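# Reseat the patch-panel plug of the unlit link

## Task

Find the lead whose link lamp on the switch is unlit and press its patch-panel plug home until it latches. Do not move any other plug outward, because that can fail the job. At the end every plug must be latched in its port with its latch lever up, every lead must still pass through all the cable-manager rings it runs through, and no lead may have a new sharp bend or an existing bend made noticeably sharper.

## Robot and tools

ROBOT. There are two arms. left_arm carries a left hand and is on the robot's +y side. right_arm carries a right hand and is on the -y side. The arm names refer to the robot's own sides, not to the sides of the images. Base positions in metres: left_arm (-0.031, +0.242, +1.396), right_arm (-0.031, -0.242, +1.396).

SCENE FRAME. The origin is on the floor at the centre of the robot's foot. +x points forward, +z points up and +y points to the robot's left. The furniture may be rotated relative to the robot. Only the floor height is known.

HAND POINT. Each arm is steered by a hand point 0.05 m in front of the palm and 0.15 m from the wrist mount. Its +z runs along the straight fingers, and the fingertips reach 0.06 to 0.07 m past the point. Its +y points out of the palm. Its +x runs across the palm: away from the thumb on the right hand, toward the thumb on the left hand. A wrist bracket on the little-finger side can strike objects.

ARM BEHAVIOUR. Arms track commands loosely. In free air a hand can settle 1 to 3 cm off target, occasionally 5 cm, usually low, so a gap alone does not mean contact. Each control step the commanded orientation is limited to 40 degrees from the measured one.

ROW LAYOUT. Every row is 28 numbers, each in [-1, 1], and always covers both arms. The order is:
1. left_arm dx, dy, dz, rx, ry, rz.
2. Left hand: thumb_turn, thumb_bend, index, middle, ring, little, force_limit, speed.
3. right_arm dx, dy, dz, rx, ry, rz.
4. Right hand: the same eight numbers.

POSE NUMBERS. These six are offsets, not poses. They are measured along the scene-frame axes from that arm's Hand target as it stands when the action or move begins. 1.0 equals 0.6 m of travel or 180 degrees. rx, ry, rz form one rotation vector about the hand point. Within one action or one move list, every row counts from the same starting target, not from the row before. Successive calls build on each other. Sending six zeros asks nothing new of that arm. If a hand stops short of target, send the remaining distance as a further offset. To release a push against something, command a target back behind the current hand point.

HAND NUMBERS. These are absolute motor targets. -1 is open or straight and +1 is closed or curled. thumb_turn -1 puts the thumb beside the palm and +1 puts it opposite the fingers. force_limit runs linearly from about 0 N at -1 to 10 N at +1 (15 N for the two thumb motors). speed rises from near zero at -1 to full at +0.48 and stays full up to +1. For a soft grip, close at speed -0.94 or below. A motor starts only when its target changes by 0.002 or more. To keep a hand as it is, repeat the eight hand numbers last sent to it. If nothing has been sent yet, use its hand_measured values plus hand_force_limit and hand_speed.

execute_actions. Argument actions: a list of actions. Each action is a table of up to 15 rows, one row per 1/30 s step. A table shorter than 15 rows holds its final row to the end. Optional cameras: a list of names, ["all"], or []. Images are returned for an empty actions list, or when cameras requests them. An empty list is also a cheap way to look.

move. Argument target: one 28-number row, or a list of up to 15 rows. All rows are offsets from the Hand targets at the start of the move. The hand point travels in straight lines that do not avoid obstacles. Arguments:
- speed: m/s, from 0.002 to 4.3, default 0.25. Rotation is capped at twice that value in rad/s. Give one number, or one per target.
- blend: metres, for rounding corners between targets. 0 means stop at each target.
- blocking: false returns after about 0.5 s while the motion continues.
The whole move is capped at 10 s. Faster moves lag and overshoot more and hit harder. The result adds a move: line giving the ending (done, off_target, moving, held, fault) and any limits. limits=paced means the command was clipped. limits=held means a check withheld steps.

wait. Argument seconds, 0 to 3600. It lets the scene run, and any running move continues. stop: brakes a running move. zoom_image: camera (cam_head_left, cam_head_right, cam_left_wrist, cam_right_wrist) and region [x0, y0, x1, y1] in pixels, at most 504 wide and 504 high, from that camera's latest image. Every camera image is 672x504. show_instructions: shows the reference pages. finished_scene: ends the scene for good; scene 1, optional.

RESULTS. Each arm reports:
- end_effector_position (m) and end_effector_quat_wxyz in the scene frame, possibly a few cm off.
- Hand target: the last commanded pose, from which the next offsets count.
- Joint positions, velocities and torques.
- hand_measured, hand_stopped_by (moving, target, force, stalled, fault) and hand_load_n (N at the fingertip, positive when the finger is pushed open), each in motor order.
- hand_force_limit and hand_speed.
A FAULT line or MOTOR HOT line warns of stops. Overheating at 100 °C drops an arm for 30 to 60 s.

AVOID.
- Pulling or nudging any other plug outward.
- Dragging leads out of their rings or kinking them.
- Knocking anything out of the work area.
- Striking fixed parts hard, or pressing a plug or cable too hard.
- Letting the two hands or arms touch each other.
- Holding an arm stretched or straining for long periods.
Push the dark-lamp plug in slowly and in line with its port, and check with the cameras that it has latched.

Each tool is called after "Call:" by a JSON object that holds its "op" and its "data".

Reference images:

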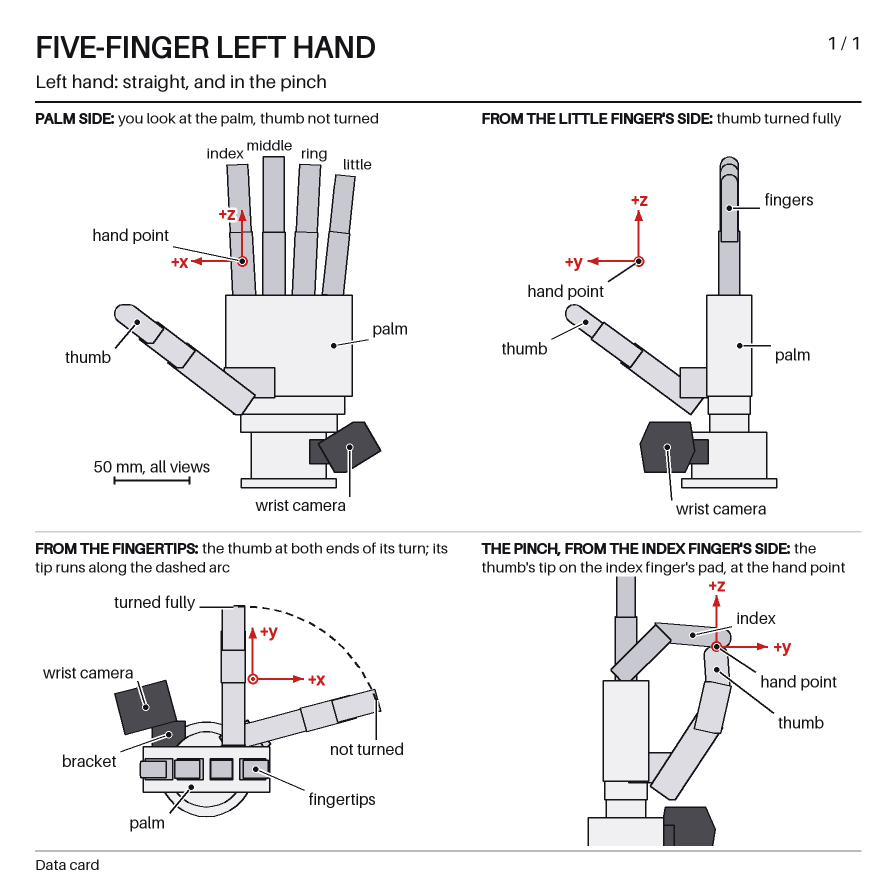

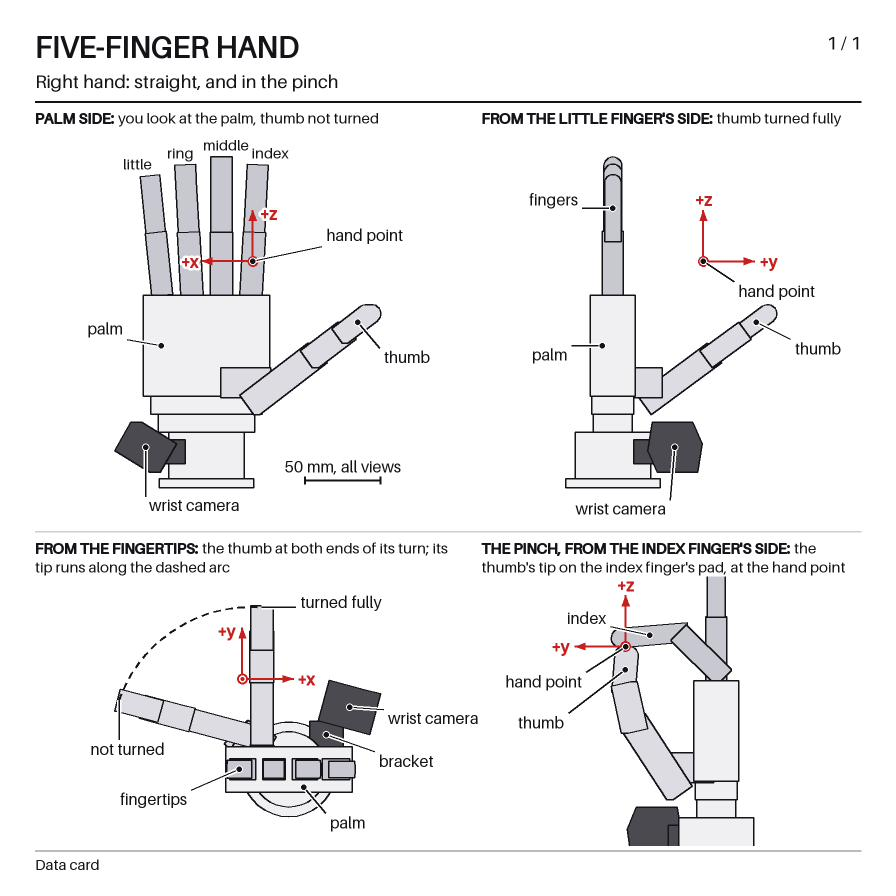

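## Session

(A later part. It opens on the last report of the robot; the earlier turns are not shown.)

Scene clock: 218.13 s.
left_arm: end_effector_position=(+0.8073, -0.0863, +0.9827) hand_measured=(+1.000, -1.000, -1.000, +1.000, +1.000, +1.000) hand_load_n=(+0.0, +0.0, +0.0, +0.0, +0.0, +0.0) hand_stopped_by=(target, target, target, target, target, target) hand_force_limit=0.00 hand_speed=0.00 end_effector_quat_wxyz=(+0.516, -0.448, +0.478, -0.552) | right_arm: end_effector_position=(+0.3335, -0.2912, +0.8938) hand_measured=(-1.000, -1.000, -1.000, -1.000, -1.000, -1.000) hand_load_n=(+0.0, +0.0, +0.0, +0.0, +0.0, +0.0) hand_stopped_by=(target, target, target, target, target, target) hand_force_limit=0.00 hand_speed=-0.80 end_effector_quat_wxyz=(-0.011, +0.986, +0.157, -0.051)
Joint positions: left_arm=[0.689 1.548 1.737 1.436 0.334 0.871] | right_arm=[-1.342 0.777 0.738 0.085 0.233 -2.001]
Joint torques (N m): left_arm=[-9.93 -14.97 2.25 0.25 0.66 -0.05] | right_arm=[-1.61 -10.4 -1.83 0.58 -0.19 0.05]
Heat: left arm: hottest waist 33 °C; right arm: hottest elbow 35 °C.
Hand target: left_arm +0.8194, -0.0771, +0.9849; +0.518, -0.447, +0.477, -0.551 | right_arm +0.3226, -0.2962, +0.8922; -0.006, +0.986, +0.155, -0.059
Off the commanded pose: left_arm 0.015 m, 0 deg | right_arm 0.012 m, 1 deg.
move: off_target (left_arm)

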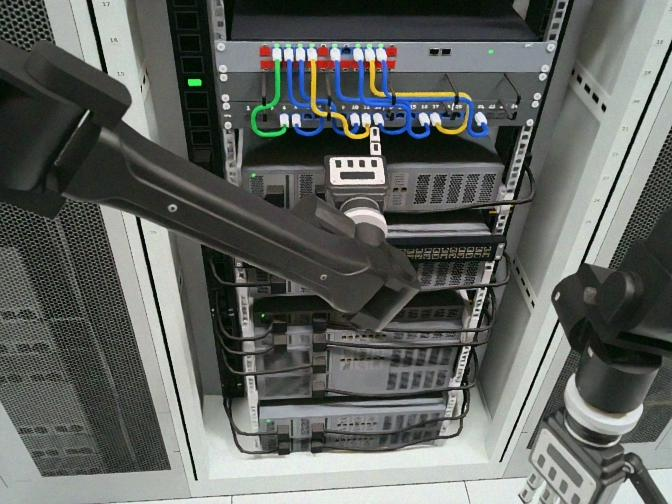

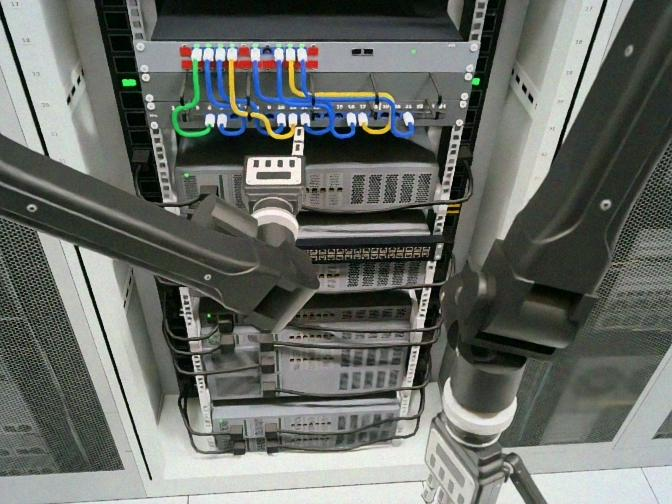

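Call:
{"op": "move", "data": {"target": [0.0333, 0.006, 0.010, 0, 0, 0, 1, -1, -1, 1, 1, 1, 0, 0, 0, 0, 0, 0, 0, 0, -1, -1, -1, -1, -1, -1, 0, -0.8], "speed": 0.03, "cameras": ["cam_head_left", "cam_head_right"]}}

Call:
{"op": "zoom_image", "data": {"camera": "cam_head_left", "region": [355, 110, 385, 140]}}

Call:
{"op": "zoom_image", "data": {"camera": "cam_head_right", "region": [280, 110, 310, 140]}}

Scene clock: 219.20 s.
left_arm: end_effector_position=(+0.8104, -0.0871, +0.9817) hand_measured=(+1.000, -1.000, -1.000, +1.000, +1.000, +1.000) hand_load_n=(+0.0, +0.0, +0.5, +0.0, -0.5, +0.0) hand_stopped_by=(target, target, target, target, target, target) hand_force_limit=0.00 hand_speed=0.00 end_effector_quat_wxyz=(+0.511, -0.448, +0.481, -0.554) | right_arm: end_effector_position=(+0.3335, -0.2912, +0.8938) hand_measured=(-1.000, -1.000, -1.000, -1.000, -1.000, -1.000) hand_load_n=(+0.0, +0.0, +0.0, +0.0, +0.0, +0.0) hand_stopped_by=(target, target, target, target, target, target) hand_force_limit=0.00 hand_speed=-0.80 end_effector_quat_wxyz=(-0.011, +0.986, +0.157, -0.051)
Joint positions: left_arm=[0.689 1.545 1.743 1.415 0.335 0.871] | right_arm=[-1.342 0.777 0.738 0.085 0.233 -2.001]
Joint torques (N m): left_arm=[-11.4 -15.56 4.53 -1.05 0.64 0.06] | right_arm=[-1.67 -10.58 -1.78 0.53 -0.2 0.05]
Heat: left arm: hottest waist 33 °C; right arm: hottest elbow 35 °C.
Hand target: left_arm +0.8394, -0.0736, +0.9909; +0.518, -0.447, +0.477, -0.551 | right_arm +0.3226, -0.2962, +0.8922; -0.006, +0.986, +0.155, -0.059
Off the commanded pose: left_arm 0.033 m, 1 deg | right_arm 0.012 m, 1 deg.
move: off_target (left_arm)

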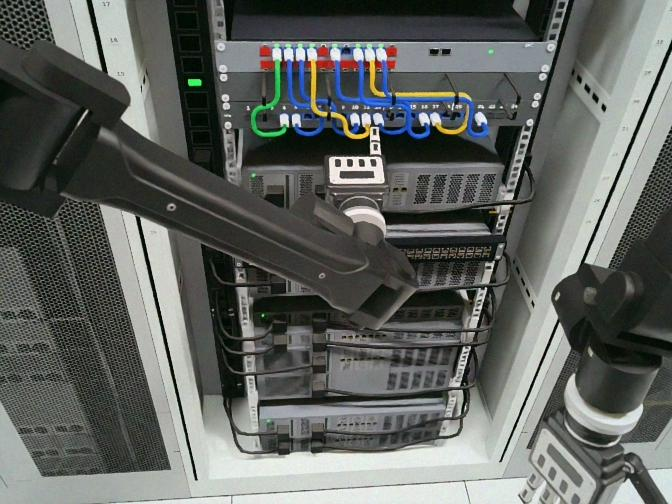

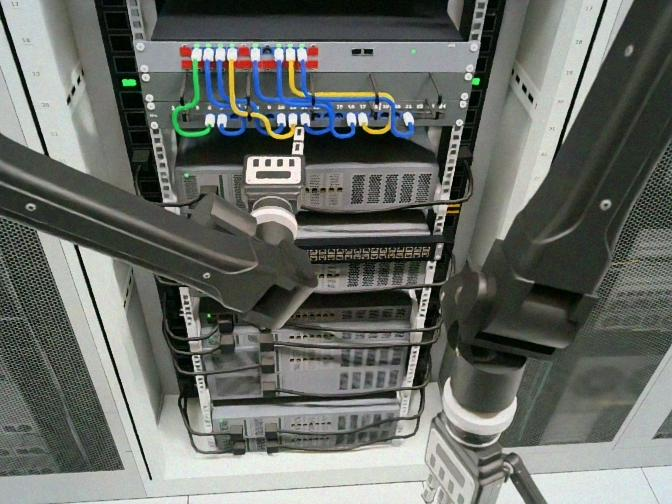

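Scaled by 16.800 from the camera's image (finer frame: 960x720).

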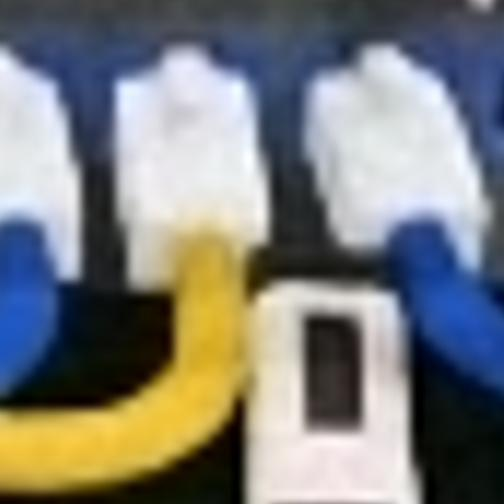

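Scaled by 16.800 from the camera's image (finer frame: 960x720).

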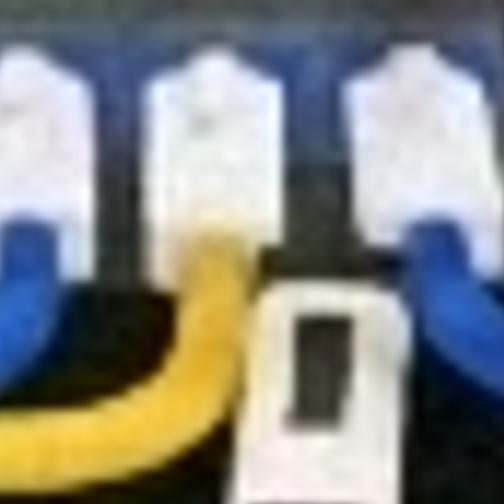

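Call:
{"op": "move", "data": {"target": [0.05, 0.01, 0.008, 0, 0, 0, 1, -1, -1, 1, 1, 1, 0, 0, 0, 0, 0, 0, 0, 0, -1, -1, -1, -1, -1, -1, 0, -0.8], "speed": 0.03, "cameras": ["cam_head_left", "cam_head_right"]}}

Call:
{"op": "zoom_image", "data": {"camera": "cam_head_left", "region": [355, 110, 385, 140]}}

Call:
{"op": "zoom_image", "data": {"camera": "cam_head_right", "region": [280, 110, 310, 140]}}

Scene clock: 220.57 s.
left_arm: end_effector_position=(+0.8343, -0.0837, +0.9796) hand_measured=(+1.000, -1.000, -1.000, +1.000, +1.000, +1.000) hand_load_n=(+0.0, +0.0, +0.0, +0.0, +0.0, +0.0) hand_stopped_by=(target, target, target, target, target, target) hand_force_limit=0.00 hand_speed=0.00 end_effector_quat_wxyz=(+0.501, -0.448, +0.489, -0.555) | right_arm: end_effector_position=(+0.3335, -0.2912, +0.8938) hand_measured=(-1.000, -1.000, -1.000, -1.000, -1.000, -1.000) hand_load_n=(+0.0, +0.0, +0.0, +0.0, +0.0, +0.0) hand_stopped_by=(target, target, target, target, target, target) hand_force_limit=0.00 hand_speed=-0.80 end_effector_quat_wxyz=(-0.011, +0.986, +0.157, -0.051)
Joint positions: left_arm=[0.687 1.537 1.803 1.319 0.334 0.877] | right_arm=[-1.342 0.777 0.738 0.085 0.233 -2.001]
Joint torques (N m): left_arm=[-11.69 -15.56 6.23 -0.55 0.67 0.12] | right_arm=[-1.67 -10.58 -1.85 0.58 -0.19 0.05]
Heat: left arm: hottest waist 33 °C; right arm: hottest elbow 35 °C.
Hand target: left_arm +0.8694, -0.0676, +0.9957; +0.518, -0.447, +0.477, -0.551 | right_arm +0.3226, -0.2962, +0.8922; -0.006, +0.986, +0.155, -0.059
Off the commanded pose: left_arm 0.042 m, 2 deg | right_arm 0.012 m, 1 deg.
move: off_target (left_arm)

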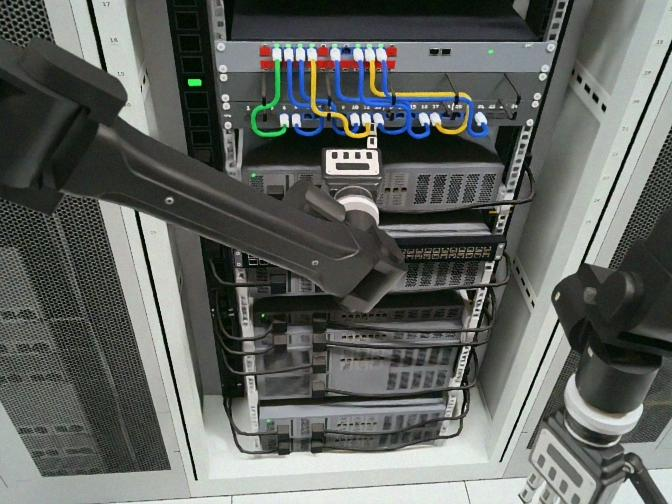

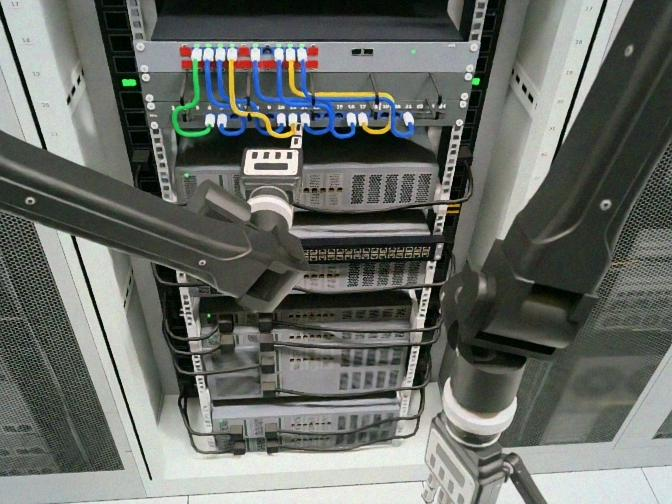

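Scaled by 16.800 from the camera's image (finer frame: 960x720).

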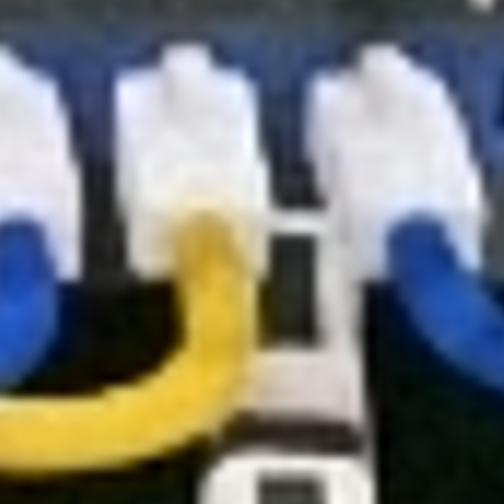

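Scaled by 16.800 from the camera's image (finer frame: 960x720).

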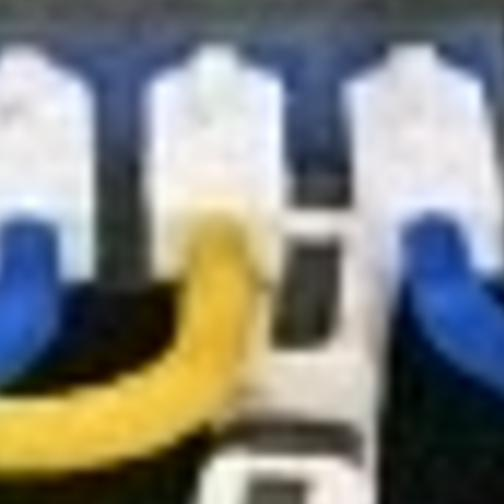

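Call:
{"op": "move", "data": {"target": [-0.0600, -0.027, -0.038, 0, 0, 0, 1, -1, -1, 1, 1, 1, 0, 0, 0, 0, 0, 0, 0, 0, -1, -1, -1, -1, -1, -1, 0, -0.8], "speed": 0.04, "cameras": ["cam_head_left", "cam_head_right"]}}

Call:
{"op": "zoom_image", "data": {"camera": "cam_head_left", "region": [355, 110, 385, 140]}}

Call:
{"op": "zoom_image", "data": {"camera": "cam_head_right", "region": [280, 110, 310, 140]}}

Scene clock: 222.23 s.
left_arm: end_effector_position=(+0.8323, -0.0868, +0.9765) hand_measured=(+1.000, -1.000, -1.000, +1.000, +1.000, +1.000) hand_load_n=(+0.0, +0.0, +0.0, +0.0, +0.0, +0.0) hand_stopped_by=(target, target, target, target, target, target) hand_force_limit=0.00 hand_speed=0.00 end_effector_quat_wxyz=(+0.514, -0.447, +0.481, -0.552) | right_arm: end_effector_position=(+0.3335, -0.2912, +0.8938) hand_measured=(-1.000, -1.000, -1.000, -1.000, -1.000, -1.000) hand_load_n=(+0.0, +0.0, +0.0, +0.0, +0.0, +0.0) hand_stopped_by=(target, target, target, target, target, target) hand_force_limit=0.00 hand_speed=-0.80 end_effector_quat_wxyz=(-0.011, +0.986, +0.157, -0.051)
Joint positions: left_arm=[0.689 1.569 1.831 1.354 0.334 0.877] | right_arm=[-1.342 0.777 0.738 0.085 0.233 -2.001]
Joint torques (N m): left_arm=[-9.82 -12.63 2.67 1.55 0.6 -0.17] | right_arm=[-1.67 -10.58 -1.83 0.55 -0.2 0.04]
Heat: left arm: hottest waist 33 °C; right arm: hottest elbow 35 °C.
Hand target: left_arm +0.8333, -0.0839, +0.9728; +0.518, -0.447, +0.477, -0.551 | right_arm +0.3226, -0.2962, +0.8922; -0.006, +0.986, +0.155, -0.059
Off the commanded pose: left_arm 0.005 m, 1 deg | right_arm 0.012 m, 1 deg.
move: done

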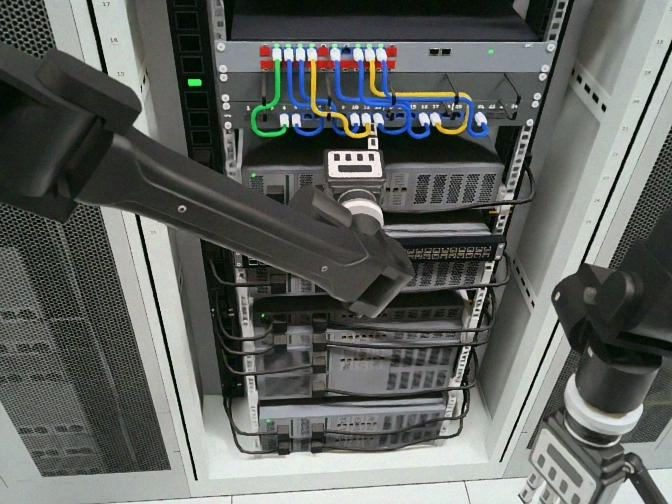

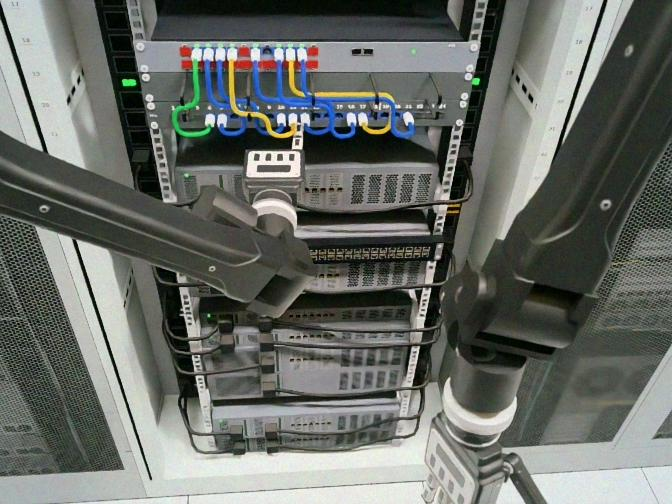

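Scaled by 16.800 from the camera's image (finer frame: 960x720).

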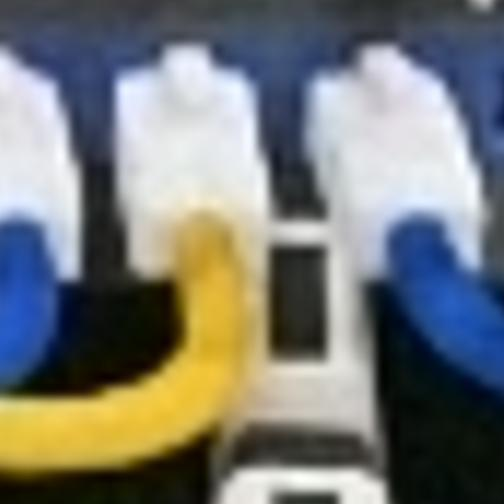

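Scaled by 16.800 from the camera's image (finer frame: 960x720).

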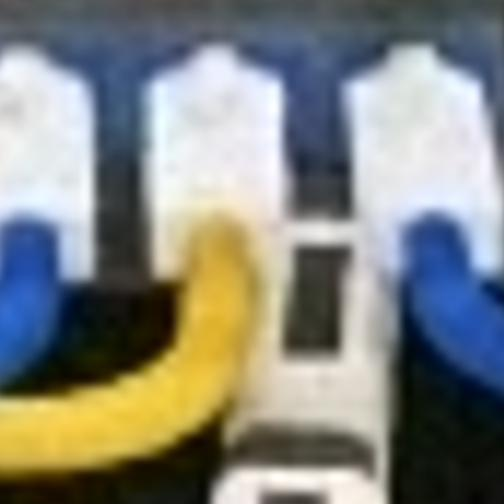

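Call:
{"op": "move", "data": {"target": [[0, 0, -0.012, 0, 0, 0, 1, -1, -1, 1, 1, 1, 0, 0, 0, 0, 0, 0, 0, 0, -1, -1, -1, -1, -1, -1, 0, -0.8],[-0.09, 0.0, -0.014, 0, 0, 0, 1, -1, -1, 1, 1, 1, 0, 0, 0, 0, 0, 0, 0, 0, -1, -1, -1, -1, -1, -1, 0, -0.8]], "speed": 0.04, "cameras": ["cam_head_left", "cam_head_right"]}}

Call:
{"op": "zoom_image", "data": {"camera": "cam_head_left", "region": [335, 105, 395, 145]}}

Scene clock: 224.83 s.
left_arm: end_effector_position=(+0.7759, -0.0979, +0.9626) hand_measured=(+1.000, -1.000, -1.000, +1.000, +1.000, +1.000) hand_load_n=(+0.0, +0.0, +0.0, +0.0, +0.0, +0.0) hand_stopped_by=(target, target, target, target, target, target) hand_force_limit=0.00 hand_speed=0.00 end_effector_quat_wxyz=(+0.509, -0.448, +0.483, -0.554) | right_arm: end_effector_position=(+0.3335, -0.2912, +0.8938) hand_measured=(-1.000, -1.000, -1.000, -1.000, -1.000, -1.000) hand_load_n=(+0.0, +0.0, +0.0, +0.0, +0.0, +0.0) hand_stopped_by=(target, target, target, target, target, target) hand_force_limit=0.00 hand_speed=-0.80 end_effector_quat_wxyz=(-0.011, +0.986, +0.157, -0.051)
Joint positions: left_arm=[0.719 1.585 1.706 1.495 0.333 0.842] | right_arm=[-1.342 0.777 0.738 0.085 0.233 -2.001]
Joint torques (N m): left_arm=[-9.52 -14.27 0.18 2.09 0.55 -0.16] | right_arm=[-1.85 -10.7 -1.83 0.58 -0.21 0.05]
Heat: left arm: hottest waist 33 °C; right arm: hottest elbow 35 °C.
Hand target: left_arm +0.7795, -0.0837, +0.9645; +0.519, -0.447, +0.477, -0.551 | right_arm +0.3226, -0.2962, +0.8922; -0.006, +0.986, +0.155, -0.059
Off the commanded pose: left_arm 0.015 m, 1 deg | right_arm 0.012 m, 1 deg.
move: off_target (left_arm)

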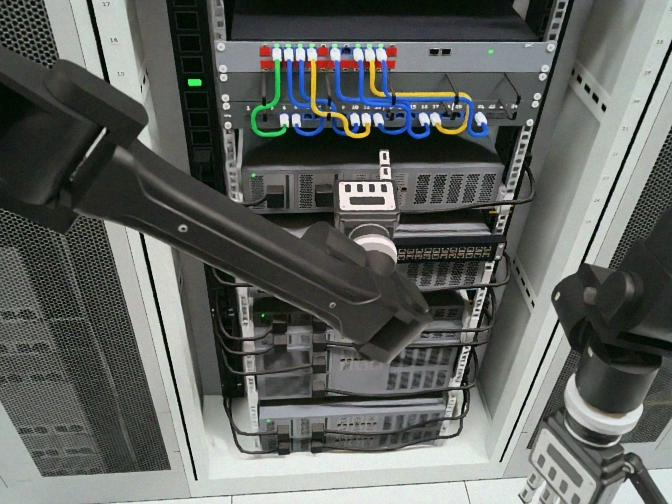

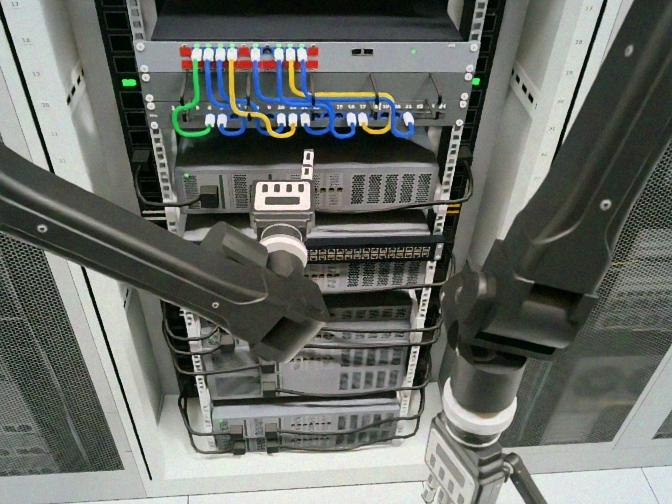

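Scaled by 8.400 from the camera's image (finer frame: 960x720).

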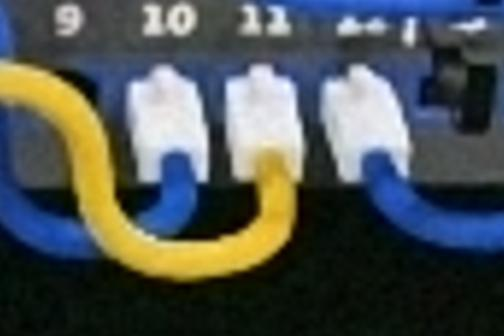

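Call:
{"op": "move", "data": {"target": [-0.12, -0.01, -0.01, 0, 0, 0, 1, -1, -1, 1, 1, 1, 0, 0, 0, 0, 0, 0, 0, 0, -1, -1, -1, -1, -1, -1, 0, -0.8], "speed": 0.1, "cameras": ["cam_head_left", "cam_head_right"]}}

Call:
{"op": "zoom_image", "data": {"camera": "cam_head_left", "region": [240, 35, 390, 147]}}

Call:
{"op": "zoom_image", "data": {"camera": "cam_head_left", "region": [345, 35, 505, 147]}}

Call:
{"op": "zoom_image", "data": {"camera": "cam_head_right", "region": [272, 108, 302, 138]}}

Call:
{"op": "zoom_image", "data": {"camera": "cam_head_left", "region": [345, 108, 375, 138]}}

Scene clock: 226.60 s.
left_arm: end_effector_position=(+0.7058, -0.1030, +0.9584) hand_measured=(+1.000, -1.000, -1.000, +1.000, +1.000, +1.000) hand_load_n=(+0.0, +0.0, +0.0, +0.0, +0.0, +0.0) hand_stopped_by=(target, target, target, target, target, target) hand_force_limit=0.00 hand_speed=0.00 end_effector_quat_wxyz=(+0.469, -0.448, +0.518, -0.557) | right_arm: end_effector_position=(+0.3335, -0.2912, +0.8938) hand_measured=(-1.000, -1.000, -1.000, -1.000, -1.000, -1.000) hand_load_n=(+0.0, +0.0, -0.5, +0.0, +0.0, +0.0) hand_stopped_by=(target, target, target, target, target, target) hand_force_limit=0.00 hand_speed=-0.80 end_effector_quat_wxyz=(-0.011, +0.986, +0.157, -0.051)
Joint positions: left_arm=[0.742 1.525 1.474 1.565 0.331 0.836] | right_arm=[-1.342 0.777 0.738 0.085 0.233 -2.001]
Joint torques (N m): left_arm=[-9.05 -13.51 -0.96 1.94 0.55 -0.02] | right_arm=[-1.61 -10.52 -1.87 0.57 -0.19 0.05]
Heat: left arm: hottest waist 33 °C; right arm: hottest elbow 35 °C.
Hand target: left_arm +0.7074, -0.0899, +0.9585; +0.518, -0.447, +0.477, -0.551 | right_arm +0.3226, -0.2962, +0.8922; -0.006, +0.986, +0.155, -0.059
Off the commanded pose: left_arm 0.013 m, 7 deg | right_arm 0.012 m, 1 deg.
joint sent to its limit (left arm) — joint 4 (wrist pitch), upper limit. The joint targets are off in orientation, not in position.
move: off_target (left_arm)

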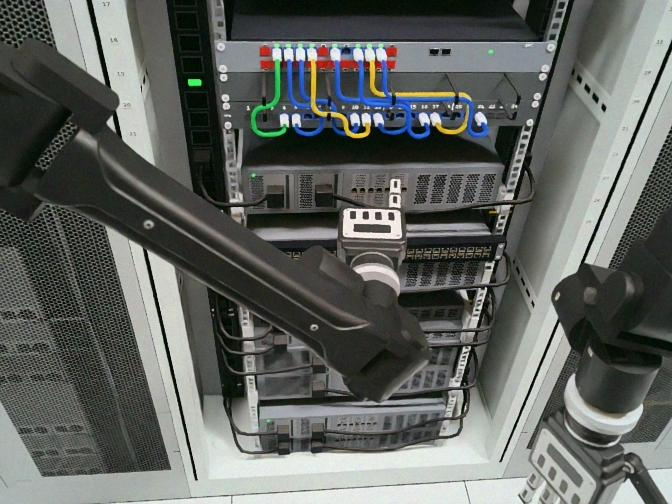

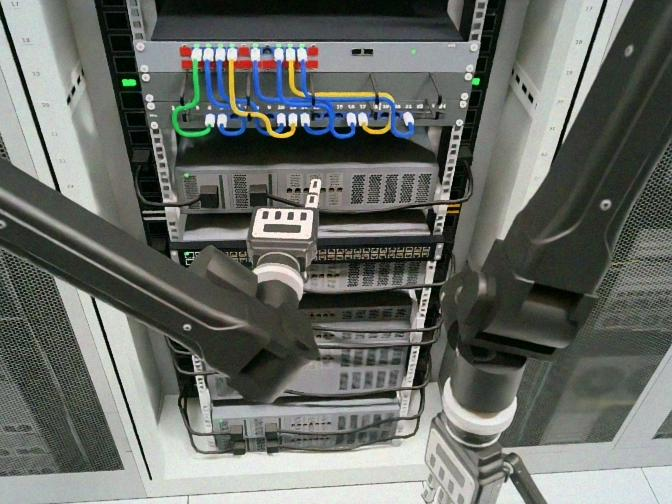

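Scaled by 3.360 from the camera's image (finer frame: 960x720).

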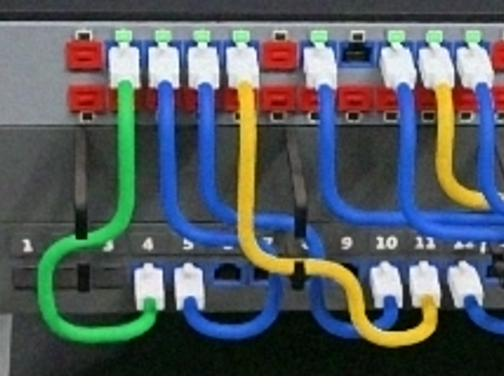

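Scaled by 3.150 from the camera's image (finer frame: 960x720).

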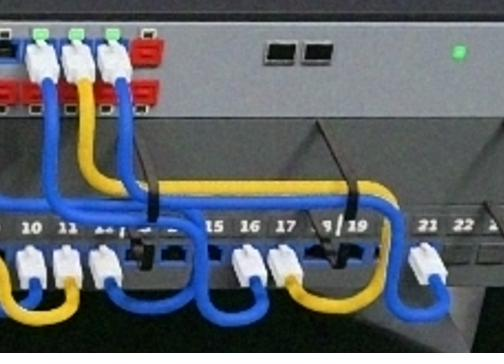

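Scaled by 16.800 from the camera's image (finer frame: 960x720).

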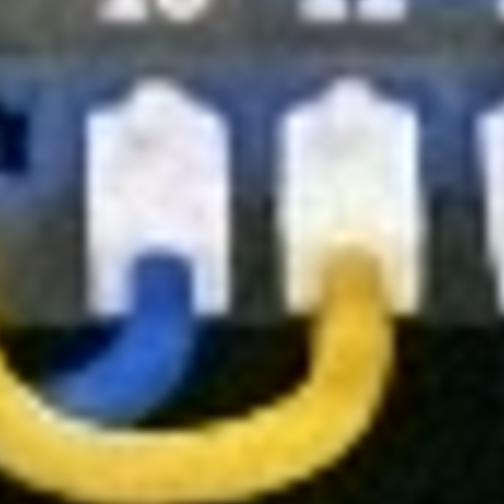

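Scaled by 16.800 from the camera's image (finer frame: 960x720).

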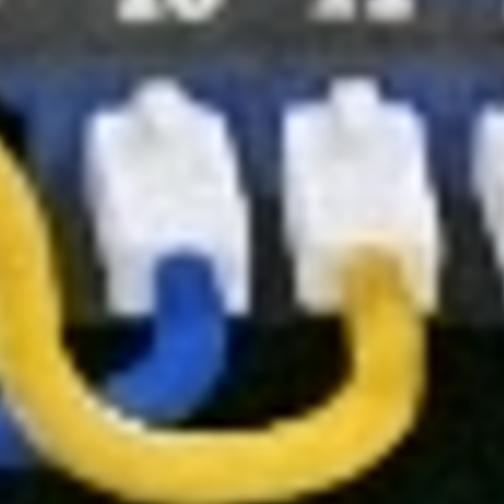

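Call:
{"op": "finished_scene", "data": {"scene": 1}}

The scene is finished: the task was done.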